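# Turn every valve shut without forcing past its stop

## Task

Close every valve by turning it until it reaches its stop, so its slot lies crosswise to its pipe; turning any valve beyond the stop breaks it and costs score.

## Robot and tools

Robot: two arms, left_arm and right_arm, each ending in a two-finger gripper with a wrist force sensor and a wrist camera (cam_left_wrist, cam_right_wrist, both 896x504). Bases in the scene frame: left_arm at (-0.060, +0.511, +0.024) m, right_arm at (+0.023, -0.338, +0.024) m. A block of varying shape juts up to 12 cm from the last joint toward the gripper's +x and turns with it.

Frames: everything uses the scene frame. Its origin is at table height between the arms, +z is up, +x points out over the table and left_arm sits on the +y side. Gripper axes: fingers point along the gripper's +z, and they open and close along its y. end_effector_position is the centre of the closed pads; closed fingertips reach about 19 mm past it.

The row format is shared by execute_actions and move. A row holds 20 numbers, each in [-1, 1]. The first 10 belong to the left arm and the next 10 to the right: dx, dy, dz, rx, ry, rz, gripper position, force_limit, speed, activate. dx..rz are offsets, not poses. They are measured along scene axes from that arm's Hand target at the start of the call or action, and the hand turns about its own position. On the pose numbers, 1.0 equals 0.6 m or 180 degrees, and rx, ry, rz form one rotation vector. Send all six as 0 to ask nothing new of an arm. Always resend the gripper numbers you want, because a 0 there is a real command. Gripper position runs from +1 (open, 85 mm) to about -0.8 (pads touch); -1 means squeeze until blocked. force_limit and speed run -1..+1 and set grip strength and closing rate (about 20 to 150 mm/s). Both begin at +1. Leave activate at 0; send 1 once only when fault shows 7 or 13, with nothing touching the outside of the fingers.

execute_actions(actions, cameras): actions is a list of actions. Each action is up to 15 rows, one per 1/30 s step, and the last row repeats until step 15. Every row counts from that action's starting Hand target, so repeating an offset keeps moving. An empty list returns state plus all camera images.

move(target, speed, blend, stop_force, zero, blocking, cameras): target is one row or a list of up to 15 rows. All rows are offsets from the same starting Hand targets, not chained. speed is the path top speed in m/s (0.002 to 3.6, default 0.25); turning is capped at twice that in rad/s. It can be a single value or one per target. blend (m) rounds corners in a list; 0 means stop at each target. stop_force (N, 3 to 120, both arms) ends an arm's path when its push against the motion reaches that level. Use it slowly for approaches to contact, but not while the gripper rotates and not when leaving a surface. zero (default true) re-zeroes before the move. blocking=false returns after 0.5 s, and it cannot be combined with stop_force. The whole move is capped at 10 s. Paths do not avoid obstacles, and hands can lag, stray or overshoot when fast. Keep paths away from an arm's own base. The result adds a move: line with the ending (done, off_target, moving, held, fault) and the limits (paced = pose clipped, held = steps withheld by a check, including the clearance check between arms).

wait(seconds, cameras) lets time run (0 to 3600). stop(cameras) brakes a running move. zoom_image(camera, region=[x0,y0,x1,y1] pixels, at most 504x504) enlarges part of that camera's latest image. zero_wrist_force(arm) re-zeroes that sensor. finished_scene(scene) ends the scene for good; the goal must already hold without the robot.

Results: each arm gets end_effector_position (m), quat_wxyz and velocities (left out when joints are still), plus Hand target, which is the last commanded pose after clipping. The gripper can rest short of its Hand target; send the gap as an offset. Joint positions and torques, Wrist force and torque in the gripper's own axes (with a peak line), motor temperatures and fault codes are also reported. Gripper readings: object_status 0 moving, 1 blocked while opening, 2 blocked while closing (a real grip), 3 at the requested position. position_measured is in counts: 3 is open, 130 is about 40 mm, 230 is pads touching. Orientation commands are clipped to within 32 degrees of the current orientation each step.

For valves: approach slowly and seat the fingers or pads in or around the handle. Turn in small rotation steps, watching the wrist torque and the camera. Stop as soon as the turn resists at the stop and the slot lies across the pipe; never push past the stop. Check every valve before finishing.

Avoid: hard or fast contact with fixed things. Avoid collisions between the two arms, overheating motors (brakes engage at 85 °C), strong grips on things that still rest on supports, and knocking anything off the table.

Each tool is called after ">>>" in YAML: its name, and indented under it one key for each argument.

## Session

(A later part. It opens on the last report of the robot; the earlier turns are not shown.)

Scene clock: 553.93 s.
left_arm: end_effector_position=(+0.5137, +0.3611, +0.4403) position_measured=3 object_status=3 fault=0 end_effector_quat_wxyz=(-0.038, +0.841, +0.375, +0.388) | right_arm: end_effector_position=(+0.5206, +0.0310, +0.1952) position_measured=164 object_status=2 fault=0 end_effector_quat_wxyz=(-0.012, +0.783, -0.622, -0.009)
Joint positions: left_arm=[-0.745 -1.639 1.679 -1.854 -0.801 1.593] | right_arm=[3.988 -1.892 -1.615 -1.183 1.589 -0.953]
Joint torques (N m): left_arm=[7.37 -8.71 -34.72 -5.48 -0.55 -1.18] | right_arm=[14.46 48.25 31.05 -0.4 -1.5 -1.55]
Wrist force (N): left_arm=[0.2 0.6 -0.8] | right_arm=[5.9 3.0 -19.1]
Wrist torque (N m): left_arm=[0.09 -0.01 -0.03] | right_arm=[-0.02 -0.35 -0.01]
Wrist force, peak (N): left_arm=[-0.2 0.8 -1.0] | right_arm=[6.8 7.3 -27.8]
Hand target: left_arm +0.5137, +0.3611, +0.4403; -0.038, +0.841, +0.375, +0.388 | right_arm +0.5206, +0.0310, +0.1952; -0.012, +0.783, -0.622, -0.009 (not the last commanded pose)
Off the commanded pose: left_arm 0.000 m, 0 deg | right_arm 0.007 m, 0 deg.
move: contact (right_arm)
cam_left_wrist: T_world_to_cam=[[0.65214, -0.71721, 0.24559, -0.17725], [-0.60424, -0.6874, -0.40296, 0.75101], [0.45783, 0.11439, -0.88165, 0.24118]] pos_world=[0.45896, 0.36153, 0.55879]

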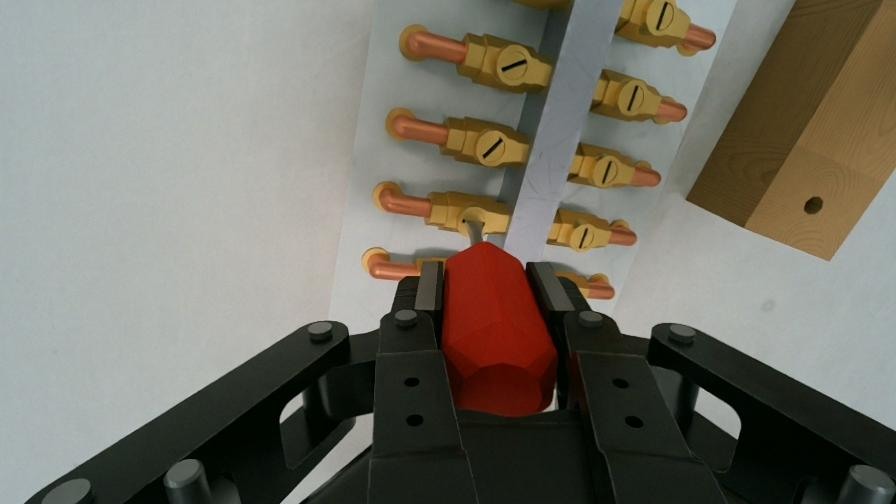

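>>> move:
  target: [0,0,0,0,0,0,1,1,1,0,-0.0074,0.0099,0.0006,0,0,0,-0.98,0.5,-1,0]
  speed: 0.03

>>> move:
  target:
    - [0,0,0,0,0,0,1,1,1,0,0.0017,0.0007,0,0,0,0.1222,-0.98,0.5,-1,0]
    - [0,0,0,0,0,0,1,1,1,0,0.003,0.0021,0,0,0,0.2444,-0.98,0.5,-1,0]
  speed: 0.15
  blend: 0.01
  cameras: ["cam_left_wrist"]

>>> zoom_image:
  camera: "cam_left_wrist"
  region: [450, 190, 500, 240]

Scene clock: 555.70 s.
left_arm: end_effector_position=(+0.5137, +0.3611, +0.4403) position_measured=3 object_status=3 fault=0 end_effector_quat_wxyz=(-0.038, +0.841, +0.375, +0.388) | right_arm: end_effector_position=(+0.5160, +0.0371, +0.1955) position_measured=164 object_status=2 fault=0 end_effector_quat_wxyz=(-0.011, +0.783, -0.622, -0.009)
Joint positions: left_arm=[-0.745 -1.639 1.679 -1.854 -0.801 1.593] | right_arm=[4 -1.891 -1.615 -1.184 1.589 -0.941]
Joint torques (N m): left_arm=[7.04 -8.93 -35.16 -5.48 -0.51 -1.19] | right_arm=[-10.72 56.03 33.66 -0.37 -1.85 -2.1]
Wrist force (N): left_arm=[0.3 0.4 -0.5] | right_arm=[4.6 0.1 -10.3]
Wrist torque (N m): left_arm=[0.07 0.00 -0.03] | right_arm=[0.19 -0.47 -0.03]
Wrist force, peak (N): left_arm=[0.1 0.9 -1.2] | right_arm=[6.4 3.3 -19.4]
Hand target: left_arm +0.5137, +0.3611, +0.4403; -0.038, +0.841, +0.375, +0.388 | right_arm +0.5161, +0.0369, +0.1955; -0.012, +0.783, -0.622, -0.009
Off the commanded pose: left_arm 0.000 m, 0 deg | right_arm 0.000 m, 0 deg.
move: done

Scene clock: 558.70 s.
left_arm: end_effector_position=(+0.5137, +0.3611, +0.4403) position_measured=3 object_status=3 fault=0 end_effector_quat_wxyz=(-0.038, +0.841, +0.375, +0.388) | right_arm: end_effector_position=(+0.5179, +0.0382, +0.1955) position_measured=164 object_status=2 fault=0 end_effector_quat_wxyz=(-0.007, +0.959, -0.283, -0.012)
Joint positions: left_arm=[-0.745 -1.639 1.679 -1.854 -0.801 1.593] | right_arm=[3.994 -1.907 -1.589 -1.214 1.599 -1.714]
Joint torques (N m): left_arm=[6.95 -8.62 -34.82 -5.55 -0.54 -1.2] | right_arm=[-10.48 18.49 26.78 4.26 1.78 0.15]
Wrist force (N): left_arm=[-0.2 0.9 -0.7] | right_arm=[1.5 10.0 -17.0]
Wrist torque (N m): left_arm=[0.16 0.07 -0.03] | right_arm=[-1.08 -0.75 0.42]
Wrist force, peak (N): left_arm=[0.0 0.6 -1.1] | right_arm=[1.9 10.4 -17.4]
Hand target: left_arm +0.5137, +0.3611, +0.4403; -0.038, +0.841, +0.375, +0.388 | right_arm +0.5179, +0.0382, +0.1955; -0.007, +0.959, -0.283, -0.012
Off the commanded pose: left_arm 0.000 m, 0 deg | right_arm 0.000 m, 0 deg.
move: done
cam_left_wrist: T_world_to_cam=[[0.65214, -0.71721, 0.24559, -0.17725], [-0.60424, -0.6874, -0.40296, 0.75101], [0.45783, 0.11439, -0.88165, 0.24118]] pos_world=[0.45896, 0.36153, 0.55879]

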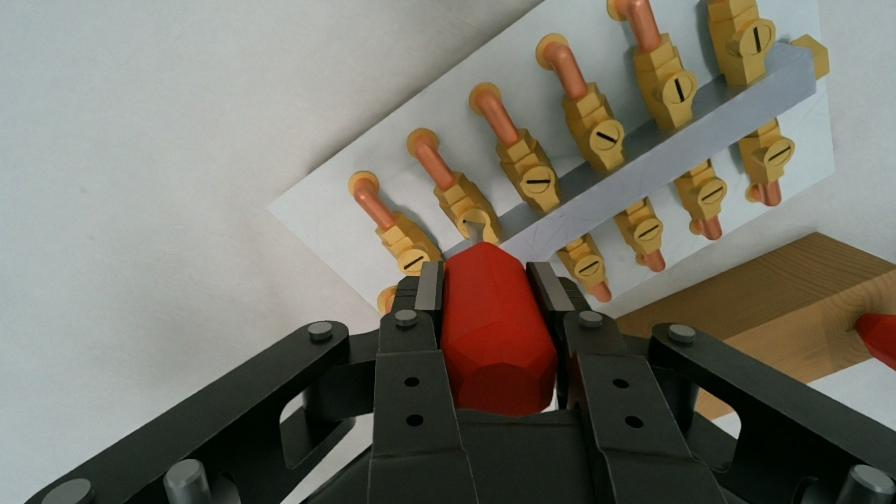

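Scaled by 10.080 from the camera's image (finer frame: 1280x720).

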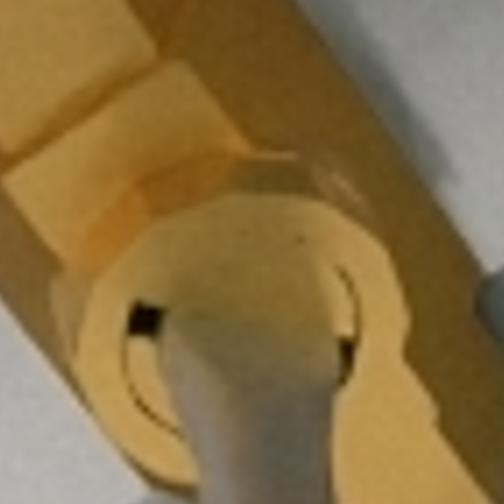

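>>> move:
  target:
    - [0,0,0,0,0,0,1,1,1,0,0.0007,0.0017,0.0003,0,0,0.1222,-0.98,0.5,-1,0]
    - [0,0,0,0,0,0,1,1,1,0,0.0007,0.0032,0.0004,0,0,0.2222,-0.98,0.5,-1,0]
    - [0,0,0,0,0,0,1,1,1,0,0.0006,0.004,0.0004,0,0,0.2722,-0.98,0.5,-1,0]
  speed: 0.15
  blend: 0.01

>>> move:
  target: [0,0,0,0,0,0,1,1,1,0,0,0,0,0,0,0.0111,-0.98,0.5,-1,0]
  speed: 0.1
  cameras: ["cam_left_wrist"]

>>> zoom_image:
  camera: "cam_left_wrist"
  region: [450, 190, 500, 240]

Scene clock: 563.07 s.
left_arm: end_effector_position=(+0.5137, +0.3611, +0.4403) position_measured=3 object_status=3 fault=0 end_effector_quat_wxyz=(-0.038, +0.841, +0.375, +0.388) | right_arm: end_effector_position=(+0.5183, +0.0406, +0.1958) position_measured=164 object_status=2 fault=0 end_effector_quat_wxyz=(-0.002, +0.990, +0.140, -0.014)
Joint positions: left_arm=[-0.745 -1.639 1.679 -1.854 -0.801 1.593] | right_arm=[4 -1.921 -1.562 -1.249 1.592 -2.564]
Joint torques (N m): left_arm=[7.52 -8.7 -35.53 -5.5 -0.46 -1.2] | right_arm=[9 17.21 26.12 0.48 0.49 0.05]
Wrist force (N): left_arm=[0.1 0.6 -0.6] | right_arm=[5.2 -1.4 -11.1]
Wrist torque (N m): left_arm=[0.10 0.01 -0.02] | right_arm=[0.24 -0.44 0.54]
Wrist force, peak (N): left_arm=[-0.1 0.4 -1.2] | right_arm=[1.1 10.1 -17.4]
Hand target: left_arm +0.5137, +0.3611, +0.4403; -0.038, +0.841, +0.375, +0.388 | right_arm +0.5183, +0.0406, +0.1958; -0.002, +0.990, +0.140, -0.014
Off the commanded pose: left_arm 0.000 m, 0 deg | right_arm 0.000 m, 0 deg.
move: done

Scene clock: 563.67 s.
left_arm: end_effector_position=(+0.5137, +0.3611, +0.4403) position_measured=3 object_status=3 fault=0 end_effector_quat_wxyz=(-0.038, +0.841, +0.375, +0.388) | right_arm: end_effector_position=(+0.5183, +0.0406, +0.1958) position_measured=164 object_status=2 fault=0 end_effector_quat_wxyz=(-0.001, +0.987, +0.157, -0.014)
Joint positions: left_arm=[-0.745 -1.639 1.679 -1.854 -0.801 1.593] | right_arm=[4 -1.921 -1.562 -1.25 1.591 -2.599]
Joint torques (N m): left_arm=[7.27 -8.48 -34.91 -5.52 -0.5 -1.09] | right_arm=[15.63 15.39 29.95 -0.54 -1.15 0.84]
Wrist force (N): left_arm=[0.1 0.5 -0.6] | right_arm=[5.8 -2.0 -11.3]
Wrist torque (N m): left_arm=[0.09 0.02 -0.03] | right_arm=[0.25 -0.35 0.86]
Wrist force, peak (N): left_arm=[0.0 0.5 -1.0] | right_arm=[5.4 -2.1 -11.6]
Hand target: left_arm +0.5137, +0.3611, +0.4403; -0.038, +0.841, +0.375, +0.388 | right_arm +0.5183, +0.0406, +0.1958; -0.001, +0.987, +0.157, -0.014
Off the commanded pose: left_arm 0.000 m, 0 deg | right_arm 0.000 m, 0 deg.
move: done
cam_left_wrist: T_world_to_cam=[[0.65214, -0.71721, 0.24559, -0.17725], [-0.60424, -0.6874, -0.40296, 0.75101], [0.45783, 0.11439, -0.88165, 0.24118]] pos_world=[0.45896, 0.36153, 0.55879]

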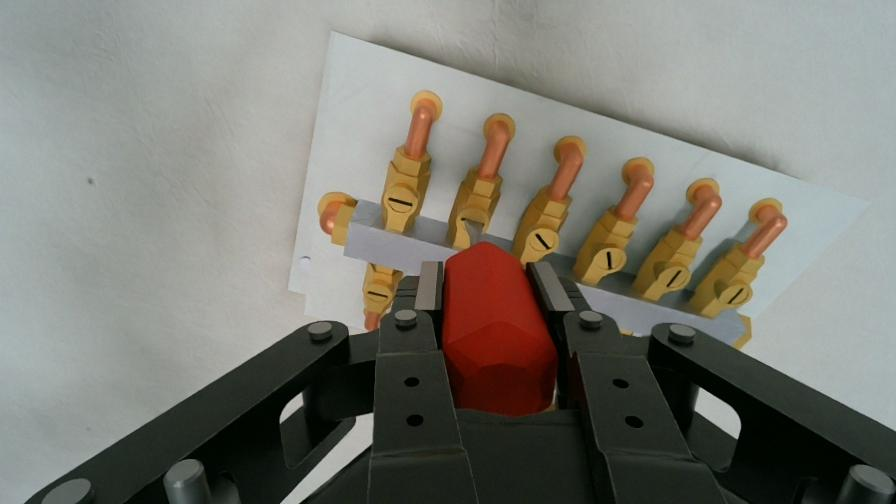

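Scaled by 10.080 from the camera's image (finer frame: 1280x720).

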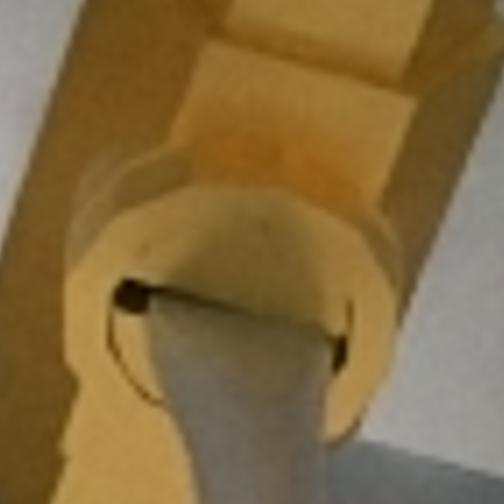

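>>> move:
  target: [0,0,0,0,0,0,1,1,1,0,0,0,0,0,0,0.0083,-0.98,0.5,-1,0]
  speed: 0.1

Scene clock: 564.60 s.
left_arm: end_effector_position=(+0.5137, +0.3611, +0.4403) position_measured=3 object_status=3 fault=0 end_effector_quat_wxyz=(-0.038, +0.841, +0.375, +0.388) | right_arm: end_effector_position=(+0.5183, +0.0406, +0.1958) position_measured=164 object_status=2 fault=0 end_effector_quat_wxyz=(-0.001, +0.985, +0.170, -0.014)
Joint positions: left_arm=[-0.745 -1.639 1.679 -1.854 -0.801 1.593] | right_arm=[4 -1.921 -1.561 -1.251 1.591 -2.625]
Joint torques (N m): left_arm=[7.58 -8.53 -35.2 -5.49 -0.58 -1.22] | right_arm=[16.43 14.94 30.53 -0.91 -1.27 1.17]
Wrist force (N): left_arm=[0.1 0.0 -1.0] | right_arm=[6.4 -0.6 -11.4]
Wrist torque (N m): left_arm=[0.01 0.02 -0.03] | right_arm=[0.12 -0.27 1.42]
Wrist force, peak (N): left_arm=[0.0 0.8 -1.0] | right_arm=[6.0 -1.8 -11.8]
Hand target: left_arm +0.5137, +0.3611, +0.4403; -0.038, +0.841, +0.375, +0.388 | right_arm +0.5183, +0.0406, +0.1958; -0.001, +0.985, +0.170, -0.014
Off the commanded pose: left_arm 0.000 m, 0 deg | right_arm 0.000 m, 0 deg.
move: done

>>> zoom_image:
  camera: "cam_left_wrist"
  region: [500, 200, 640, 300]

Scaled by 3.600 from the camera's image (finer frame: 1280x720).
This view is cut from an older image: the scene may have changed since it was taken.

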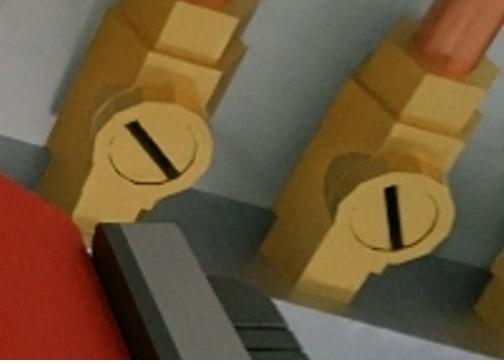

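>>> move:
  target:
    - [0,0,0,0,0,0,1,1,1,0,0,0,0,0,0,-0.028,-0.98,0.5,-1,0]
    - [0,0,0,0,0,0,1,1,1,0,0,0,0.02,0,0,-0.03,-0.98,0.5,-1,0]
    - [0,0,0,0,0,0,1,1,1,0,0.0085,-0.065,0.02,0,0,-0.23,-0.98,0.5,-1,0]
    - [0,0,0,0,0,0,1,1,1,0,0.0092,-0.0763,0.0085,0,0,-0.234,-0.98,0.5,-1,0]
  speed: [0.1,0.1,0.2,0.03]
  blend: [0,0.002,0.002,0]
  cameras: ["cam_left_wrist"]

>>> zoom_image:
  camera: "cam_left_wrist"
  region: [450, 190, 500, 240]

Scene clock: 570.03 s.
left_arm: end_effector_position=(+0.5137, +0.3611, +0.4403) position_measured=3 object_status=3 fault=0 end_effector_quat_wxyz=(-0.038, +0.841, +0.375, +0.388) | right_arm: end_effector_position=(+0.5238, -0.0054, +0.2007) position_measured=164 object_status=2 fault=0 end_effector_quat_wxyz=(-0.006, +0.981, -0.195, -0.013)
Joint positions: left_arm=[-0.745 -1.639 1.679 -1.854 -0.801 1.593] | right_arm=[3.938 -1.86 -1.636 -1.22 1.599 -1.952]
Joint torques (N m): left_arm=[7.02 -8.75 -35 -5.48 -0.46 -1.19] | right_arm=[8.99 59.38 39.47 0.05 -1.88 1.59]
Wrist force (N): left_arm=[0.1 0.1 -0.7] | right_arm=[3.7 1.4 -1.1]
Wrist torque (N m): left_arm=[0.02 0.02 -0.02] | right_arm=[0.24 -0.57 -0.03]
Wrist force, peak (N): left_arm=[0.2 0.9 -0.9] | right_arm=[4.6 1.5 -17.0]
Hand target: left_arm +0.5137, +0.3611, +0.4403; -0.038, +0.841, +0.375, +0.388 | right_arm +0.5238, -0.0052, +0.2009; -0.006, +0.981, -0.195, -0.013
Off the commanded pose: left_arm 0.000 m, 0 deg | right_arm 0.000 m, 0 deg.
move: done
cam_left_wrist: T_world_to_cam=[[0.65214, -0.71721, 0.24559, -0.17725], [-0.60424, -0.6874, -0.40296, 0.75101], [0.45783, 0.11439, -0.88165, 0.24118]] pos_world=[0.45896, 0.36153, 0.55879]

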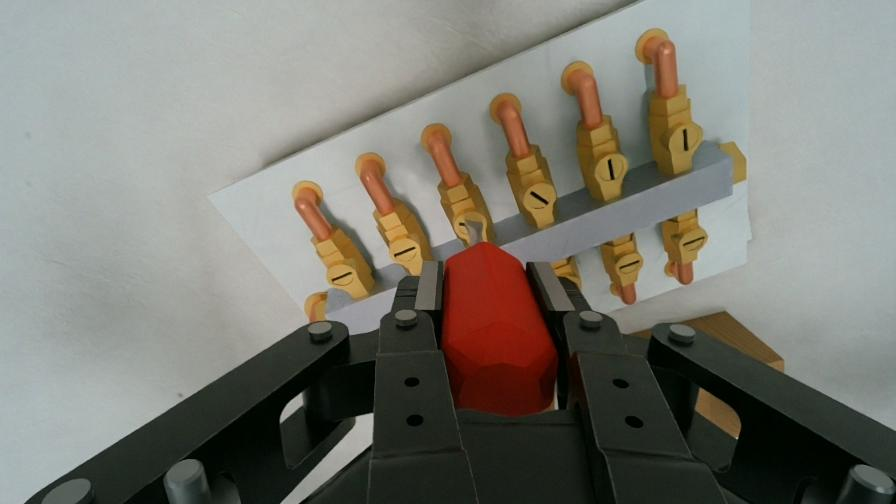

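Scaled by 10.080 from the camera's image (finer frame: 1280x720).

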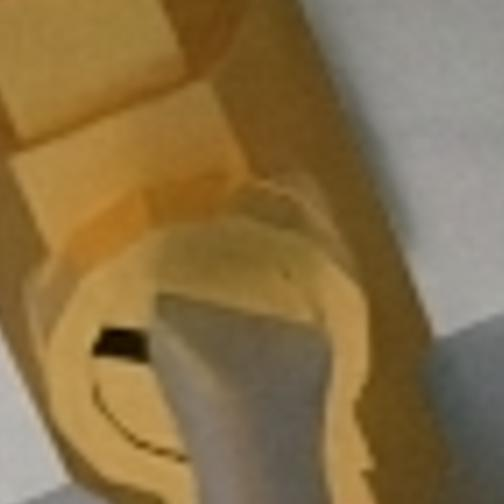

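>>> move:
  target:
    - [0,0,0,0,0,0,1,1,1,0,-0.0145,0.0213,0.001,0,0,0,-0.98,0.5,-1,0]
    - [0,0,0,0,0,0,1,1,1,0,-0.0035,0.0047,0,0,0,0,-0.98,0.5,-1,0]
  speed: [0.06,0.02]
  cameras: ["cam_left_wrist"]

>>> zoom_image:
  camera: "cam_left_wrist"
  region: [450, 190, 500, 240]

Scene clock: 572.50 s.
left_arm: end_effector_position=(+0.5137, +0.3611, +0.4403) position_measured=3 object_status=3 fault=0 end_effector_quat_wxyz=(-0.038, +0.841, +0.375, +0.388) | right_arm: end_effector_position=(+0.5218, -0.0025, +0.2010) position_measured=164 object_status=2 fault=0 end_effector_quat_wxyz=(-0.006, +0.981, -0.195, -0.013)
Joint positions: left_arm=[-0.745 -1.639 1.679 -1.854 -0.801 1.593] | right_arm=[3.944 -1.859 -1.637 -1.22 1.599 -1.946]
Joint torques (N m): left_arm=[7.38 -8.6 -34.74 -5.55 -0.46 -1.08] | right_arm=[12.48 17.72 8.95 5.74 1.25 1.3]
Wrist force (N): left_arm=[-0.1 0.3 -0.6] | right_arm=[3.8 1.2 -1.0]
Wrist torque (N m): left_arm=[0.05 0.05 -0.03] | right_arm=[0.21 -0.59 0.10]
Wrist force, peak (N): left_arm=[0.0 1.0 -0.7] | right_arm=[6.2 2.7 -1.2]
Hand target: left_arm +0.5137, +0.3611, +0.4403; -0.038, +0.841, +0.375, +0.388 | right_arm +0.5217, -0.0024, +0.2009; -0.006, +0.981, -0.195, -0.013
Off the commanded pose: left_arm 0.000 m, 0 deg | right_arm 0.000 m, 0 deg.
move: done
cam_left_wrist: T_world_to_cam=[[0.65214, -0.71721, 0.24559, -0.17725], [-0.60424, -0.6874, -0.40296, 0.75101], [0.45783, 0.11439, -0.88165, 0.24118]] pos_world=[0.45896, 0.36153, 0.55879]

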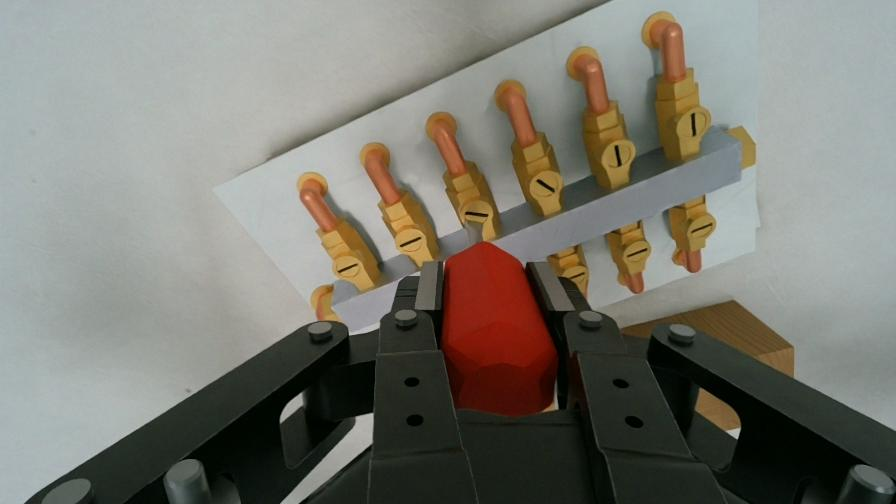

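Scaled by 10.080 from the camera's image (finer frame: 1280x720).

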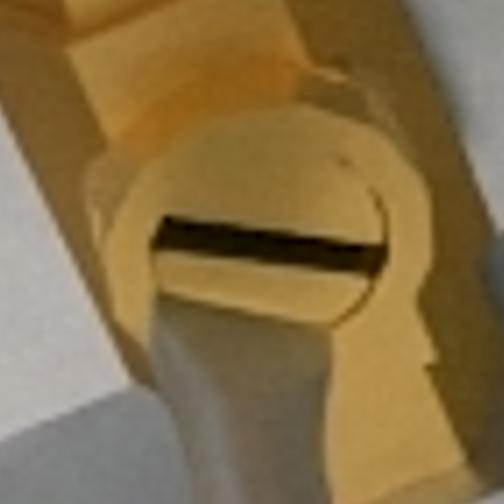

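>>> move:
  target: [0,0,0,0,0,0,1,1,1,0,0.0037,-0.0055,0,0,0,0,-0.98,0.5,-1,0]
  speed: [0.02]
  cameras: ["cam_left_wrist"]

>>> zoom_image:
  camera: "cam_left_wrist"
  region: [450, 190, 500, 240]

Scene clock: 573.80 s.
left_arm: end_effector_position=(+0.5137, +0.3611, +0.4403) position_measured=3 object_status=3 fault=0 end_effector_quat_wxyz=(-0.038, +0.841, +0.375, +0.388) | right_arm: end_effector_position=(+0.5239, -0.0058, +0.2008) position_measured=164 object_status=2 fault=0 end_effector_quat_wxyz=(-0.006, +0.981, -0.195, -0.013)
Joint positions: left_arm=[-0.745 -1.639 1.679 -1.854 -0.801 1.593] | right_arm=[3.937 -1.859 -1.637 -1.22 1.599 -1.953]
Joint torques (N m): left_arm=[7.48 -8.73 -35.14 -5.48 -0.52 -1.13] | right_arm=[8.32 18.11 38.2 0.02 -1.92 1.89]
Wrist force (N): left_arm=[-0.1 0.5 -0.8] | right_arm=[3.9 0.8 -1.1]
Wrist torque (N m): left_arm=[0.08 0.06 -0.03] | right_arm=[0.15 -0.59 0.10]
Wrist force, peak (N): left_arm=[0.2 0.8 -0.9] | right_arm=[4.4 1.2 -1.0]
Hand target: left_arm +0.5137, +0.3611, +0.4403; -0.038, +0.841, +0.375, +0.388 | right_arm +0.5239, -0.0057, +0.2009; -0.006, +0.981, -0.195, -0.013
Off the commanded pose: left_arm 0.000 m, 0 deg | right_arm 0.000 m, 0 deg.
move: done
cam_left_wrist: T_world_to_cam=[[0.65214, -0.71721, 0.24559, -0.17725], [-0.60424, -0.6874, -0.40296, 0.75101], [0.45783, 0.11439, -0.88165, 0.24118]] pos_world=[0.45896, 0.36153, 0.55879]

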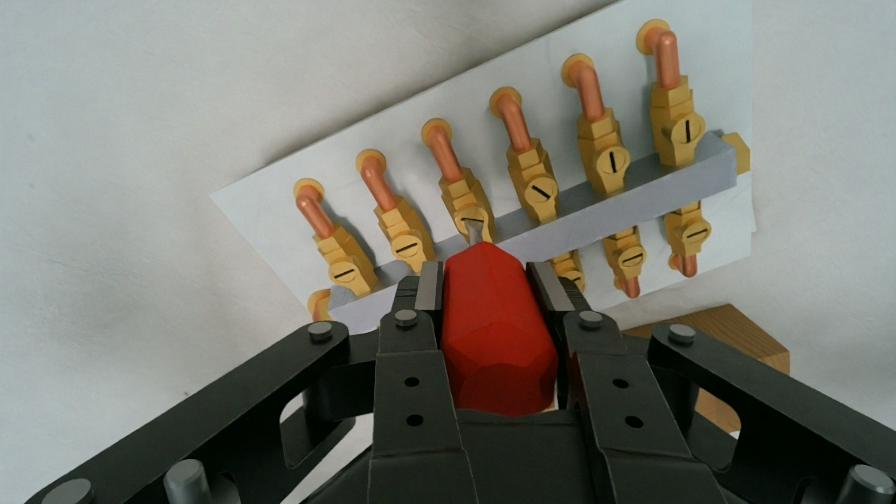

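Scaled by 10.080 from the camera's image (finer frame: 1280x720).

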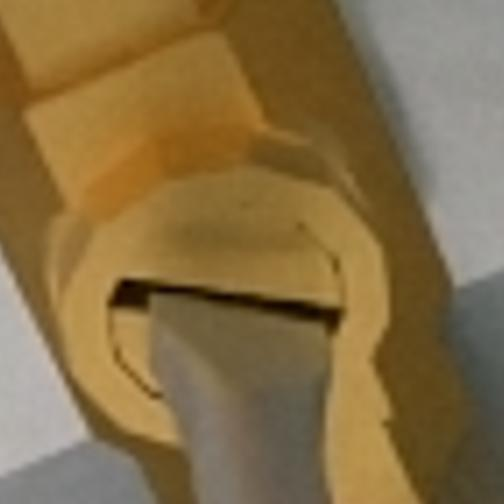

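>>> move:
  target: [0,0,0,0,0,0,1,1,1,0,0,0,-0.002,0,0,0.009,-0.98,0.5,-1,0]
  speed: 0.05

>>> move:
  target: [0,0,0,0,0,0,1,1,1,0,0,0,-0.014,0,0,0,-0.98,0.5,-1,0]
  speed: 0.01
  stop_force: 12

>>> move:
  target:
    - [0,0,0,0,0,0,1,1,1,0,0,0,0,0,0,-0.022,-0.98,0.5,-1,0]
    - [0,0,0,0,0,0,1,1,1,0,0,0,0,0,0,0.022,-0.98,0.5,-1,0]
    - [0,0,0,0,0,0,1,1,1,0,0,0,0,0,0,0,-0.98,0.5,-1,0]
  speed: 0.06

>>> move:
  target: [0,0,0,0,0,0,1,1,1,0,0,0,-0.012,0,0,0,-0.98,0.5,-1,0]
  speed: 0.01
  stop_force: 9
  cameras: ["cam_left_wrist"]

>>> zoom_image:
  camera: "cam_left_wrist"
  region: [450, 190, 500, 240]

Scene clock: 575.83 s.
left_arm: end_effector_position=(+0.5137, +0.3611, +0.4403) position_measured=3 object_status=3 fault=0 end_effector_quat_wxyz=(-0.038, +0.841, +0.375, +0.388) | right_arm: end_effector_position=(+0.5239, -0.0057, +0.1997) position_measured=164 object_status=2 fault=0 end_effector_quat_wxyz=(-0.006, +0.983, -0.181, -0.013) end_effector_velocity=(+0.000, +0.000, +0.000) end_effector_angular_velocity=(+0.001, +0.001, -0.009)
Joint positions: left_arm=[-0.745 -1.639 1.679 -1.854 -0.801 1.593] | right_arm=[3.937 -1.861 -1.638 -1.218 1.599 -1.981]
Joint velocities: left_arm=[within noise] | right_arm=[-0.001 0 0 0 0.001 0.009]
Joint torques (N m): left_arm=[7.15 -8.68 -34.53 -5.52 -0.62 -1.16] | right_arm=[14.47 21.61 8.03 5.42 -1.69 2.13]
Wrist force (N): left_arm=[0.2 0.2 -0.6] | right_arm=[3.8 1.2 -1.0]
Wrist torque (N m): left_arm=[0.03 0.00 -0.03] | right_arm=[0.20 -0.58 0.10]
Wrist force, peak (N): left_arm=[0.3 0.7 -1.0] | right_arm=[4.1 1.3 -0.9]
Hand target: left_arm +0.5137, +0.3611, +0.4403; -0.038, +0.841, +0.375, +0.388 | right_arm +0.5239, -0.0057, +0.1997; -0.006, +0.983, -0.181, -0.013
Off the commanded pose: left_arm 0.000 m, 0 deg | right_arm 0.000 m, 0 deg.
move: done

Scene clock: 577.30 s.
left_arm: end_effector_position=(+0.5137, +0.3611, +0.4403) position_measured=3 object_status=3 fault=0 end_effector_quat_wxyz=(-0.038, +0.841, +0.375, +0.388) | right_arm: end_effector_position=(+0.5239, -0.0057, +0.1974) position_measured=164 object_status=2 fault=0 end_effector_quat_wxyz=(-0.006, +0.983, -0.181, -0.013)
Joint positions: left_arm=[-0.745 -1.639 1.679 -1.854 -0.801 1.593] | right_arm=[3.937 -1.863 -1.641 -1.213 1.599 -1.981]
Joint torques (N m): left_arm=[7.7 -8.52 -35.06 -5.56 -0.43 -1.13] | right_arm=[14.23 54.54 34.23 0.15 -1.48 1.64]
Wrist force (N): left_arm=[0.1 0.6 -0.6] | right_arm=[2.1 2.8 -11.6]
Wrist torque (N m): left_arm=[0.09 0.01 -0.03] | right_arm=[0.05 -0.71 0.09]
Wrist force, peak (N): left_arm=[0.1 1.0 -0.7] | right_arm=[2.1 6.1 -18.8]
Hand target: left_arm +0.5137, +0.3611, +0.4403; -0.038, +0.841, +0.375, +0.388 | right_arm +0.5239, -0.0057, +0.1974; -0.006, +0.983, -0.181, -0.013 (not the last commanded pose)
Off the commanded pose: left_arm 0.000 m, 0 deg | right_arm 0.006 m, 0 deg.
move: contact (right_arm)

Scene clock: 580.17 s.
left_arm: end_effector_position=(+0.5137, +0.3611, +0.4403) position_measured=3 object_status=3 fault=0 end_effector_quat_wxyz=(-0.038, +0.841, +0.375, +0.388) | right_arm: end_effector_position=(+0.5239, -0.0056, +0.1974) position_measured=164 object_status=2 fault=0 end_effector_quat_wxyz=(-0.006, +0.983, -0.181, -0.013) end_effector_velocity=(+0.000, +0.000, +0.000) end_effector_angular_velocity=(+0.000, +0.000, +0.005)
Joint positions: left_arm=[-0.745 -1.639 1.679 -1.854 -0.801 1.593] | right_arm=[3.937 -1.863 -1.641 -1.213 1.599 -1.981]
Joint velocities: left_arm=[within noise] | right_arm=[0 0 0 0 0 -0.005]
Joint torques (N m): left_arm=[6.93 -8.4 -35.35 -5.47 -0.48 -1.21] | right_arm=[2.22 54.19 7.15 5.1 1.61 -2.03]
Wrist force (N): left_arm=[0.5 0.4 -0.9] | right_arm=[1.7 3.1 -11.2]
Wrist torque (N m): left_arm=[0.05 -0.04 -0.03] | right_arm=[0.10 -0.72 -0.04]
Wrist force, peak (N): left_arm=[-0.2 1.0 -0.7] | right_arm=[3.4 4.1 -14.1]
Hand target: left_arm +0.5137, +0.3611, +0.4403; -0.038, +0.841, +0.375, +0.388 | right_arm +0.5239, -0.0057, +0.1974; -0.006, +0.983, -0.181, -0.013
Off the commanded pose: left_arm 0.000 m, 0 deg | right_arm 0.000 m, 0 deg.
move: done

Scene clock: 581.40 s.
left_arm: end_effector_position=(+0.5137, +0.3611, +0.4403) position_measured=3 object_status=3 fault=0 end_effector_quat_wxyz=(-0.038, +0.841, +0.375, +0.388) | right_arm: end_effector_position=(+0.5239, -0.0056, +0.1970) position_measured=164 object_status=2 fault=0 end_effector_quat_wxyz=(-0.006, +0.983, -0.181, -0.013)
Joint positions: left_arm=[-0.745 -1.639 1.679 -1.854 -0.801 1.593] | right_arm=[3.937 -1.863 -1.642 -1.211 1.599 -1.981]
Joint torques (N m): left_arm=[7.01 -8.22 -35.15 -5.48 -0.41 -1.16] | right_arm=[-0.02 47.12 30.44 0.09 1.21 -1.52]
Wrist force (N): left_arm=[0.1 0.4 -0.8] | right_arm=[0.5 4.8 -20.1]
Wrist torque (N m): left_arm=[0.07 0.03 -0.03] | right_arm=[-0.14 -0.80 -0.05]
Wrist force, peak (N): left_arm=[0.1 0.7 -1.1] | right_arm=[0.0 8.8 -28.6]
Hand target: left_arm +0.5137, +0.3611, +0.4403; -0.038, +0.841, +0.375, +0.388 | right_arm +0.5239, -0.0056, +0.1970; -0.006, +0.983, -0.181, -0.013 (not the last commanded pose)
Off the commanded pose: left_arm 0.000 m, 0 deg | right_arm 0.007 m, 0 deg.
move: contact (right_arm)
cam_left_wrist: T_world_to_cam=[[0.65214, -0.71721, 0.24559, -0.17725], [-0.60424, -0.6874, -0.40296, 0.75101], [0.45783, 0.11439, -0.88165, 0.24118]] pos_world=[0.45896, 0.36153, 0.55879]

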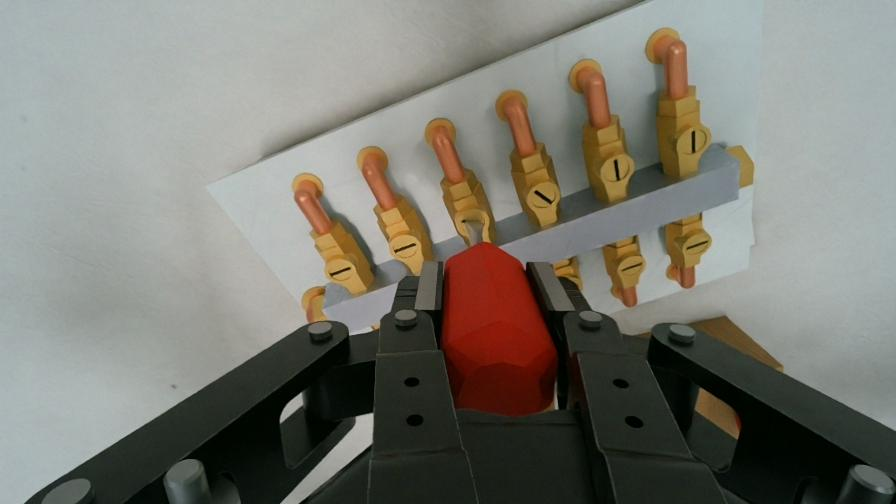

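Scaled by 10.080 from the camera's image (finer frame: 1280x720).

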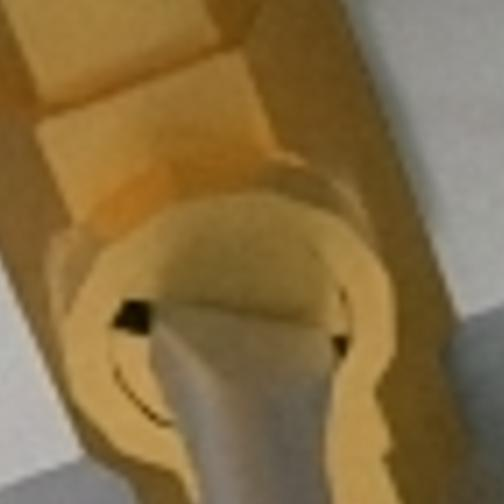

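>>> move:
  target:
    - [0,0,0,0,0,0,1,1,1,0,0,0,0,0,0,-0.03,-0.98,0.5,-1,0]
    - [0,0,0,0,0,0,1,1,1,0,0,0,0,0,0,0.02,-0.98,0.5,-1,0]
    - [0,0,0,0,0,0,1,1,1,0,0,0,0,0,0,0,-0.98,0.5,-1,0]
  speed: 0.06
  cameras: ["cam_left_wrist"]

>>> zoom_image:
  camera: "cam_left_wrist"
  region: [450, 190, 500, 240]

Scene clock: 585.53 s.
left_arm: end_effector_position=(+0.5137, +0.3611, +0.4403) position_measured=3 object_status=3 fault=0 end_effector_quat_wxyz=(-0.038, +0.841, +0.375, +0.388) | right_arm: end_effector_position=(+0.5239, -0.0056, +0.1970) position_measured=164 object_status=2 fault=0 end_effector_quat_wxyz=(-0.006, +0.983, -0.181, -0.013) end_effector_velocity=(+0.000, +0.000, +0.000) end_effector_angular_velocity=(+0.001, +0.001, +0.005)
Joint positions: left_arm=[-0.745 -1.639 1.679 -1.854 -0.801 1.593] | right_arm=[3.938 -1.863 -1.642 -1.211 1.599 -1.981]
Joint velocities: left_arm=[within noise] | right_arm=[0 0 0 0 0.001 -0.005]
Joint torques (N m): left_arm=[7.06 -8.61 -35.07 -5.55 -0.53 -1.14] | right_arm=[-11.25 47.67 4.65 4.86 1.53 -1.92]
Wrist force (N): left_arm=[0.0 0.6 -0.7] | right_arm=[1.3 4.1 -19.4]
Wrist torque (N m): left_arm=[0.09 0.04 -0.03] | right_arm=[-0.22 -0.91 -0.05]
Wrist force, peak (N): left_arm=[-0.3 0.4 -1.2] | right_arm=[-0.6 9.6 -23.0]
Hand target: left_arm +0.5137, +0.3611, +0.4403; -0.038, +0.841, +0.375, +0.388 | right_arm +0.5239, -0.0056, +0.1970; -0.006, +0.983, -0.181, -0.013
Off the commanded pose: left_arm 0.000 m, 0 deg | right_arm 0.000 m, 0 deg.
move: done
cam_left_wrist: T_world_to_cam=[[0.65214, -0.71721, 0.24559, -0.17725], [-0.60424, -0.6874, -0.40296, 0.75101], [0.45783, 0.11439, -0.88165, 0.24118]] pos_world=[0.45896, 0.36153, 0.55879]

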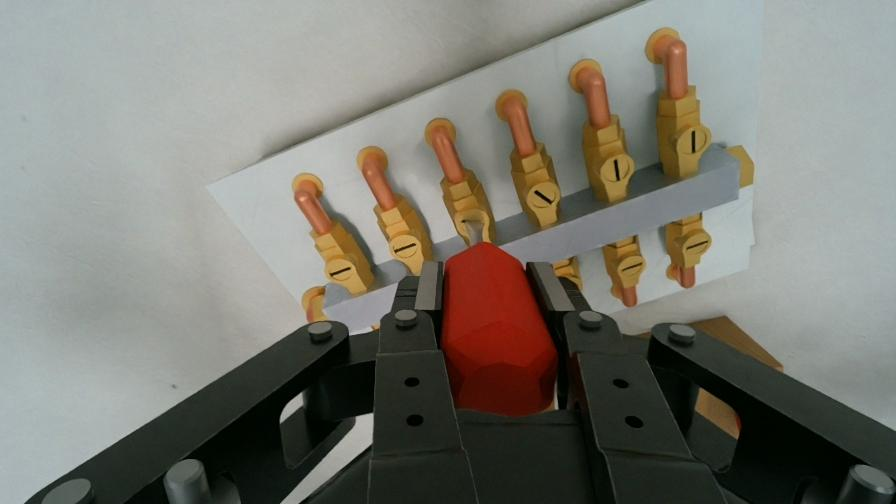

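Scaled by 10.080 from the camera's image (finer frame: 1280x720).

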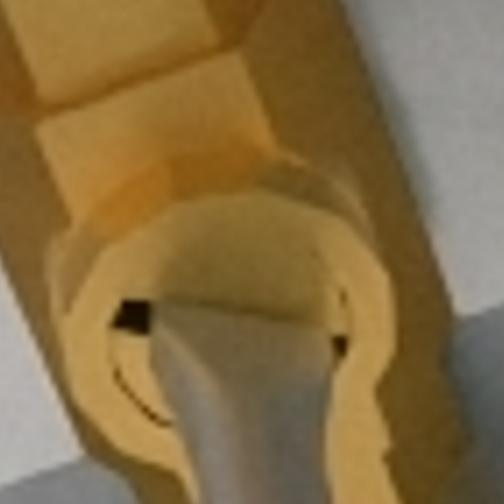

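>>> move:
  target: [0,0,0,0,0,0,1,1,1,0,-0.006,0.009,0.0002,0,0,0,-0.98,0.5,-1,0]
  speed: 0.03

>>> move:
  target: [0,0,0,0,0,0,1,1,1,0,0.0003,0.001,0,0,0,0.0667,-0.98,0.5,-1,0]
  speed: 0.1
  cameras: ["cam_left_wrist"]

>>> zoom_image:
  camera: "cam_left_wrist"
  region: [450, 190, 500, 240]

Scene clock: 587.43 s.
left_arm: end_effector_position=(+0.5137, +0.3611, +0.4403) position_measured=3 object_status=3 fault=0 end_effector_quat_wxyz=(-0.038, +0.841, +0.375, +0.388) | right_arm: end_effector_position=(+0.5202, -0.0001, +0.1972) position_measured=164 object_status=2 fault=0 end_effector_quat_wxyz=(-0.006, +0.983, -0.181, -0.013)
Joint positions: left_arm=[-0.745 -1.639 1.679 -1.854 -0.801 1.593] | right_arm=[3.948 -1.862 -1.642 -1.211 1.599 -1.97]
Joint torques (N m): left_arm=[7.06 -9.15 -35.47 -5.47 -0.47 -1.1] | right_arm=[-11.33 50.76 13.91 4.28 0.17 -2.12]
Wrist force (N): left_arm=[0.0 0.4 -0.5] | right_arm=[1.8 3.7 -16.5]
Wrist torque (N m): left_arm=[0.08 0.03 -0.03] | right_arm=[-0.12 -0.91 -0.04]
Wrist force, peak (N): left_arm=[-0.1 0.7 -1.1] | right_arm=[1.2 4.2 -19.8]
Hand target: left_arm +0.5137, +0.3611, +0.4403; -0.038, +0.841, +0.375, +0.388 | right_arm +0.5203, -0.0002, +0.1972; -0.006, +0.983, -0.181, -0.013
Off the commanded pose: left_arm 0.000 m, 0 deg | right_arm 0.000 m, 0 deg.
move: done

Scene clock: 588.90 s.
left_arm: end_effector_position=(+0.5137, +0.3611, +0.4403) position_measured=3 object_status=3 fault=0 end_effector_quat_wxyz=(-0.038, +0.841, +0.375, +0.388) | right_arm: end_effector_position=(+0.5205, +0.0004, +0.1972) position_measured=164 object_status=2 fault=0 end_effector_quat_wxyz=(-0.005, +0.997, -0.077, -0.014)
Joint positions: left_arm=[-0.745 -1.639 1.679 -1.854 -0.801 1.593] | right_arm=[3.949 -1.866 -1.636 -1.22 1.598 -2.178]
Joint torques (N m): left_arm=[7.2 -8.79 -34.86 -5.49 -0.52 -1.17] | right_arm=[12.95 15.92 27.4 0.76 -0.67 1.03]
Wrist force (N): left_arm=[0.1 0.7 -0.8] | right_arm=[5.7 1.4 -13.0]
Wrist torque (N m): left_arm=[0.11 0.02 -0.02] | right_arm=[0.04 -0.62 0.09]
Wrist force, peak (N): left_arm=[-0.2 0.7 -1.1] | right_arm=[1.5 3.6 -16.5]
Hand target: left_arm +0.5137, +0.3611, +0.4403; -0.038, +0.841, +0.375, +0.388 | right_arm +0.5205, +0.0004, +0.1972; -0.005, +0.997, -0.077, -0.014
Off the commanded pose: left_arm 0.000 m, 0 deg | right_arm 0.000 m, 0 deg.
move: done
cam_left_wrist: T_world_to_cam=[[0.65214, -0.71721, 0.24559, -0.17725], [-0.60424, -0.6874, -0.40296, 0.75101], [0.45783, 0.11439, -0.88165, 0.24118]] pos_world=[0.45896, 0.36153, 0.55879]

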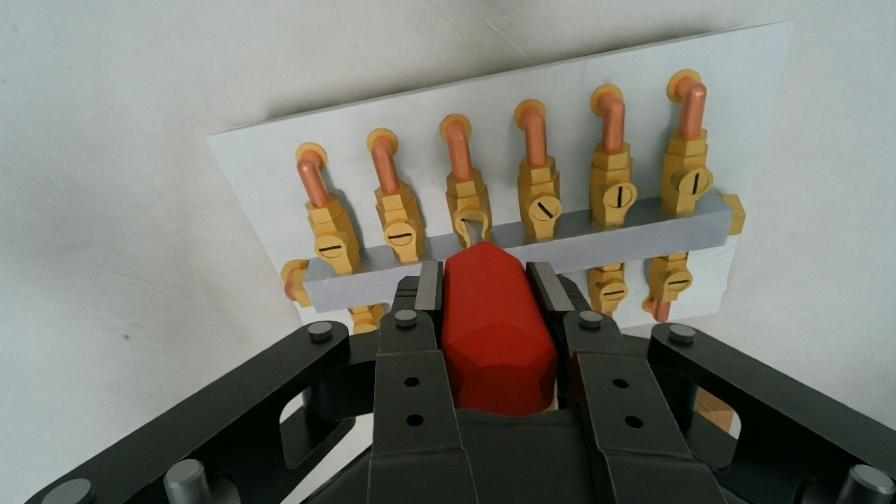

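Scaled by 10.080 from the camera's image (finer frame: 1280x720).

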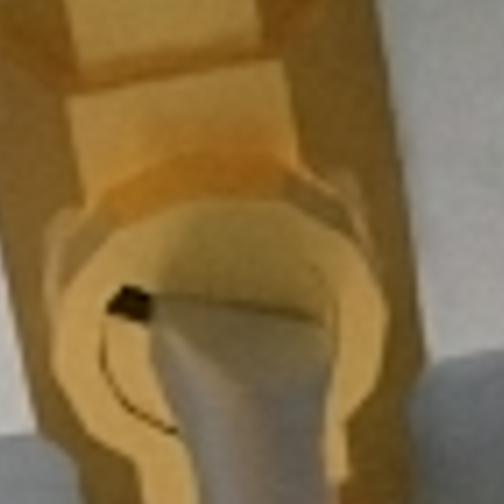

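>>> move:
  target: [0,0,0,0,0,0,1,1,1,0,-0.0001,-0.0006,0.0055,0,0,-0.05,-0.98,0.5,-1,0]
  speed: 0.06
  cameras: ["cam_left_wrist"]

>>> zoom_image:
  camera: "cam_left_wrist"
  region: [450, 190, 500, 240]

Scene clock: 591.33 s.
left_arm: end_effector_position=(+0.5137, +0.3611, +0.4403) position_measured=3 object_status=3 fault=0 end_effector_quat_wxyz=(-0.038, +0.841, +0.375, +0.388) | right_arm: end_effector_position=(+0.5204, +0.0000, +0.2005) position_measured=164 object_status=2 fault=0 end_effector_quat_wxyz=(-0.006, +0.988, -0.155, -0.013) end_effector_velocity=(+0.000, +0.000, +0.000) end_effector_angular_velocity=(+0.001, +0.000, +0.005)
Joint positions: left_arm=[-0.745 -1.639 1.679 -1.854 -0.801 1.593] | right_arm=[3.948 -1.861 -1.635 -1.222 1.599 -2.022]
Joint velocities: left_arm=[within noise] | right_arm=[0 0.001 0 0 0 -0.005]
Joint torques (N m): left_arm=[7.23 -8.44 -34.9 -5.51 -0.47 -1.16] | right_arm=[-9.4 59.9 38.75 0.46 1.62 -1.96]
Wrist force (N): left_arm=[-0.2 0.8 -0.7] | right_arm=[4.6 0.3 -0.9]
Wrist torque (N m): left_arm=[0.13 0.06 -0.03] | right_arm=[0.06 -0.71 -0.04]
Wrist force, peak (N): left_arm=[-0.1 0.5 -1.3] | right_arm=[5.7 1.2 -13.0]
Hand target: left_arm +0.5137, +0.3611, +0.4403; -0.038, +0.841, +0.375, +0.388 | right_arm +0.5204, +0.0000, +0.2005; -0.006, +0.988, -0.155, -0.013
Off the commanded pose: left_arm 0.000 m, 0 deg | right_arm 0.000 m, 0 deg.
move: done
cam_left_wrist: T_world_to_cam=[[0.65214, -0.71721, 0.24559, -0.17725], [-0.60424, -0.6874, -0.40296, 0.75101], [0.45783, 0.11439, -0.88165, 0.24118]] pos_world=[0.45896, 0.36153, 0.55879]

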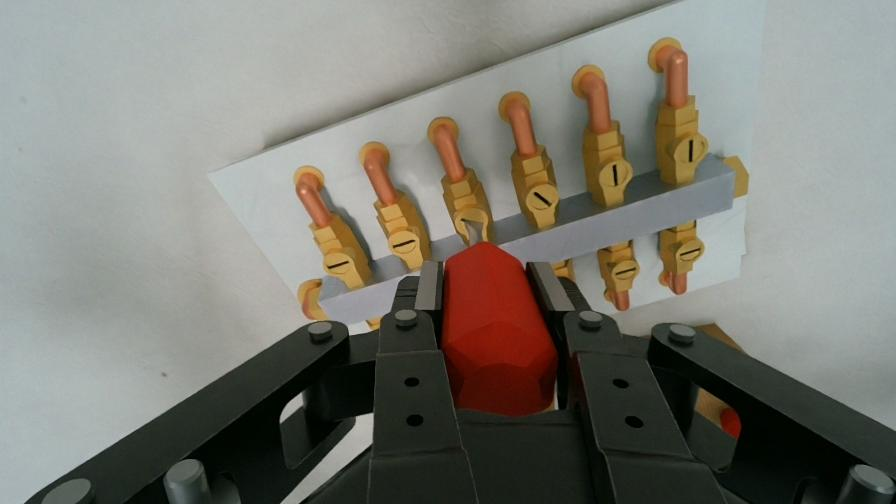

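Scaled by 10.080 from the camera's image (finer frame: 1280x720).

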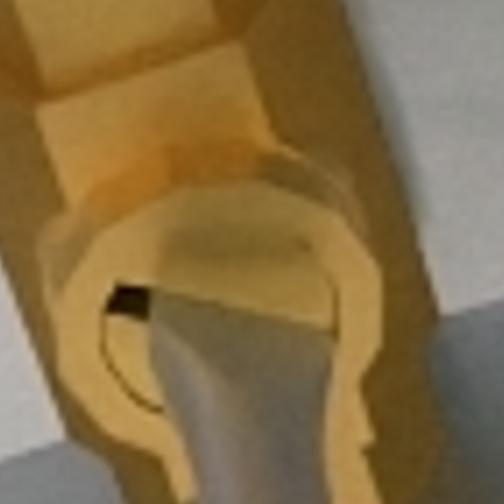

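>>> move:
  target: [0,0,0,0,0,0,1,1,1,0,-0.0003,0.0022,-0.0012,0,0,0.022,-0.98,0.5,-1,0]
  speed: 0.03
  cameras: ["cam_left_wrist"]

>>> zoom_image:
  camera: "cam_left_wrist"
  region: [450, 190, 500, 240]

Scene clock: 593.97 s.
left_arm: end_effector_position=(+0.5137, +0.3611, +0.4403) position_measured=3 object_status=3 fault=0 end_effector_quat_wxyz=(-0.038, +0.841, +0.375, +0.388) | right_arm: end_effector_position=(+0.5202, +0.0013, +0.1997) position_measured=164 object_status=2 fault=0 end_effector_quat_wxyz=(-0.006, +0.993, -0.121, -0.013) end_effector_velocity=(+0.001, +0.000, +0.000) end_effector_angular_velocity=(-0.001, -0.002, -0.006)
Joint positions: left_arm=[-0.745 -1.639 1.679 -1.854 -0.801 1.593] | right_arm=[3.95 -1.864 -1.633 -1.223 1.599 -2.09]
Joint velocities: left_arm=[within noise] | right_arm=[0 0 0 0 -0.002 0.006]
Joint torques (N m): left_arm=[6.94 -9.15 -35.24 -5.47 -0.48 -1.08] | right_arm=[15.64 18.79 38.65 0.19 -1.73 2.02]
Wrist force (N): left_arm=[-0.1 0.0 -0.8] | right_arm=[4.6 0.3 -1.1]
Wrist torque (N m): left_arm=[0.01 0.05 -0.03] | right_arm=[0.08 -0.73 0.10]
Wrist force, peak (N): left_arm=[0.3 0.7 -1.1] | right_arm=[4.9 0.3 -0.7]
Hand target: left_arm +0.5137, +0.3611, +0.4403; -0.038, +0.841, +0.375, +0.388 | right_arm +0.5202, +0.0013, +0.1997; -0.006, +0.993, -0.121, -0.013
Off the commanded pose: left_arm 0.000 m, 0 deg | right_arm 0.000 m, 0 deg.
move: done
cam_left_wrist: T_world_to_cam=[[0.65214, -0.71721, 0.24559, -0.17725], [-0.60424, -0.6874, -0.40296, 0.75101], [0.45783, 0.11439, -0.88165, 0.24118]] pos_world=[0.45896, 0.36153, 0.55879]

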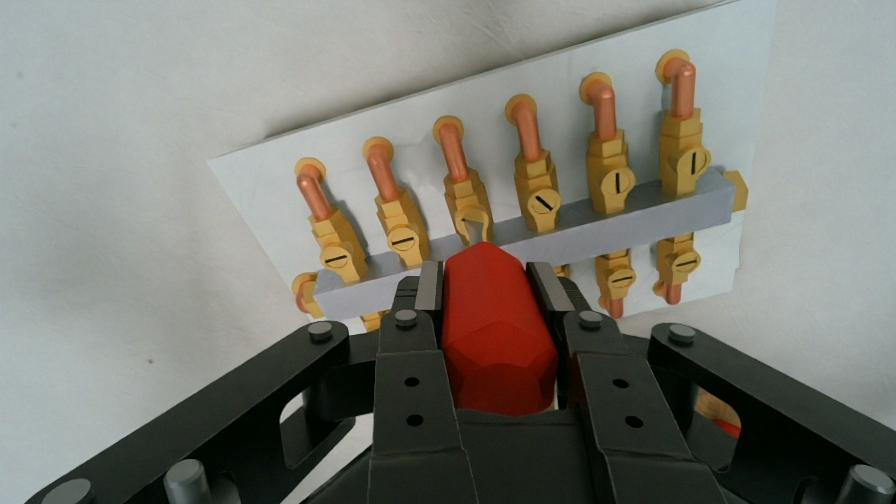

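Scaled by 10.080 from the camera's image (finer frame: 1280x720).

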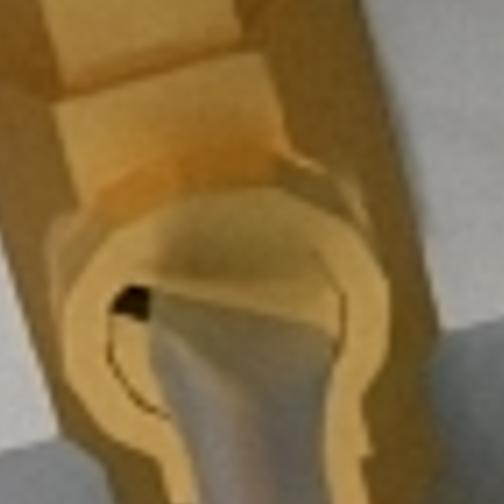

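>>> move:
  target: [0,0,0,0,0,0,1,1,1,0,-0.0018,0.0004,0,0,0,0,-0.98,0.5,-1,0]
  speed: 0.02
  cameras: ["cam_left_wrist"]

>>> zoom_image:
  camera: "cam_left_wrist"
  region: [450, 190, 500, 240]

Scene clock: 595.27 s.
left_arm: end_effector_position=(+0.5137, +0.3611, +0.4403) position_measured=3 object_status=3 fault=0 end_effector_quat_wxyz=(-0.038, +0.841, +0.375, +0.388) | right_arm: end_effector_position=(+0.5191, +0.0016, +0.1997) position_measured=164 object_status=2 fault=0 end_effector_quat_wxyz=(-0.006, +0.993, -0.121, -0.013)
Joint positions: left_arm=[-0.745 -1.639 1.679 -1.854 -0.801 1.593] | right_arm=[3.952 -1.862 -1.635 -1.222 1.599 -2.088]
Joint torques (N m): left_arm=[7.51 -9.2 -35.35 -5.46 -0.41 -1.25] | right_arm=[-2.23 62.93 11.85 5.9 -0.32 -2.07]
Wrist force (N): left_arm=[-0.1 0.5 -0.6] | right_arm=[4.5 0.1 -0.8]
Wrist torque (N m): left_arm=[0.08 0.06 -0.03] | right_arm=[0.05 -0.69 0.10]
Wrist force, peak (N): left_arm=[0.1 0.9 -0.9] | right_arm=[5.0 0.7 -0.8]
Hand target: left_arm +0.5137, +0.3611, +0.4403; -0.038, +0.841, +0.375, +0.388 | right_arm +0.5191, +0.0016, +0.1997; -0.006, +0.993, -0.121, -0.013
Off the commanded pose: left_arm 0.000 m, 0 deg | right_arm 0.000 m, 0 deg.
move: done
cam_left_wrist: T_world_to_cam=[[0.65214, -0.71721, 0.24559, -0.17725], [-0.60424, -0.6874, -0.40296, 0.75101], [0.45783, 0.11439, -0.88165, 0.24118]] pos_world=[0.45896, 0.36153, 0.55879]

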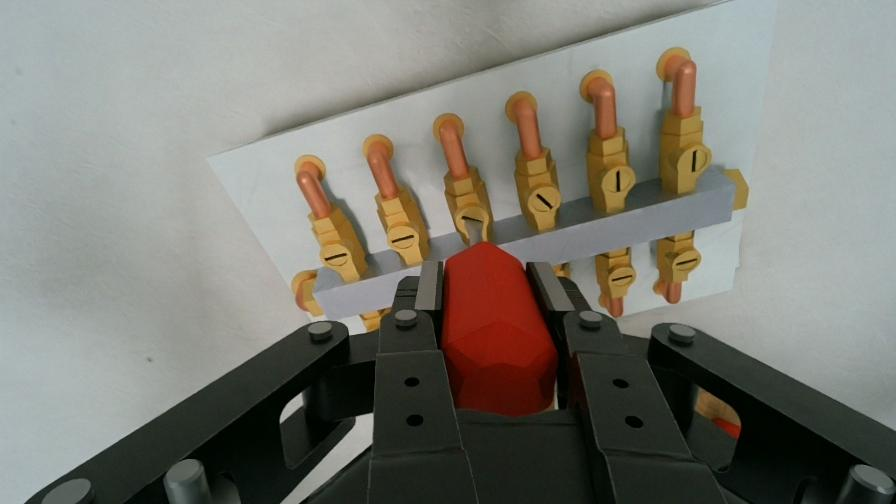

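Scaled by 10.080 from the camera's image (finer frame: 1280x720).

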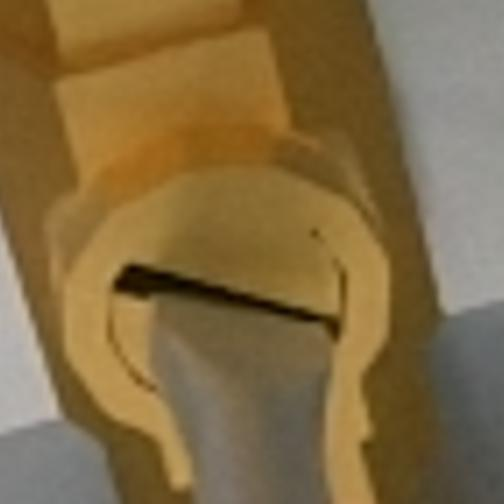

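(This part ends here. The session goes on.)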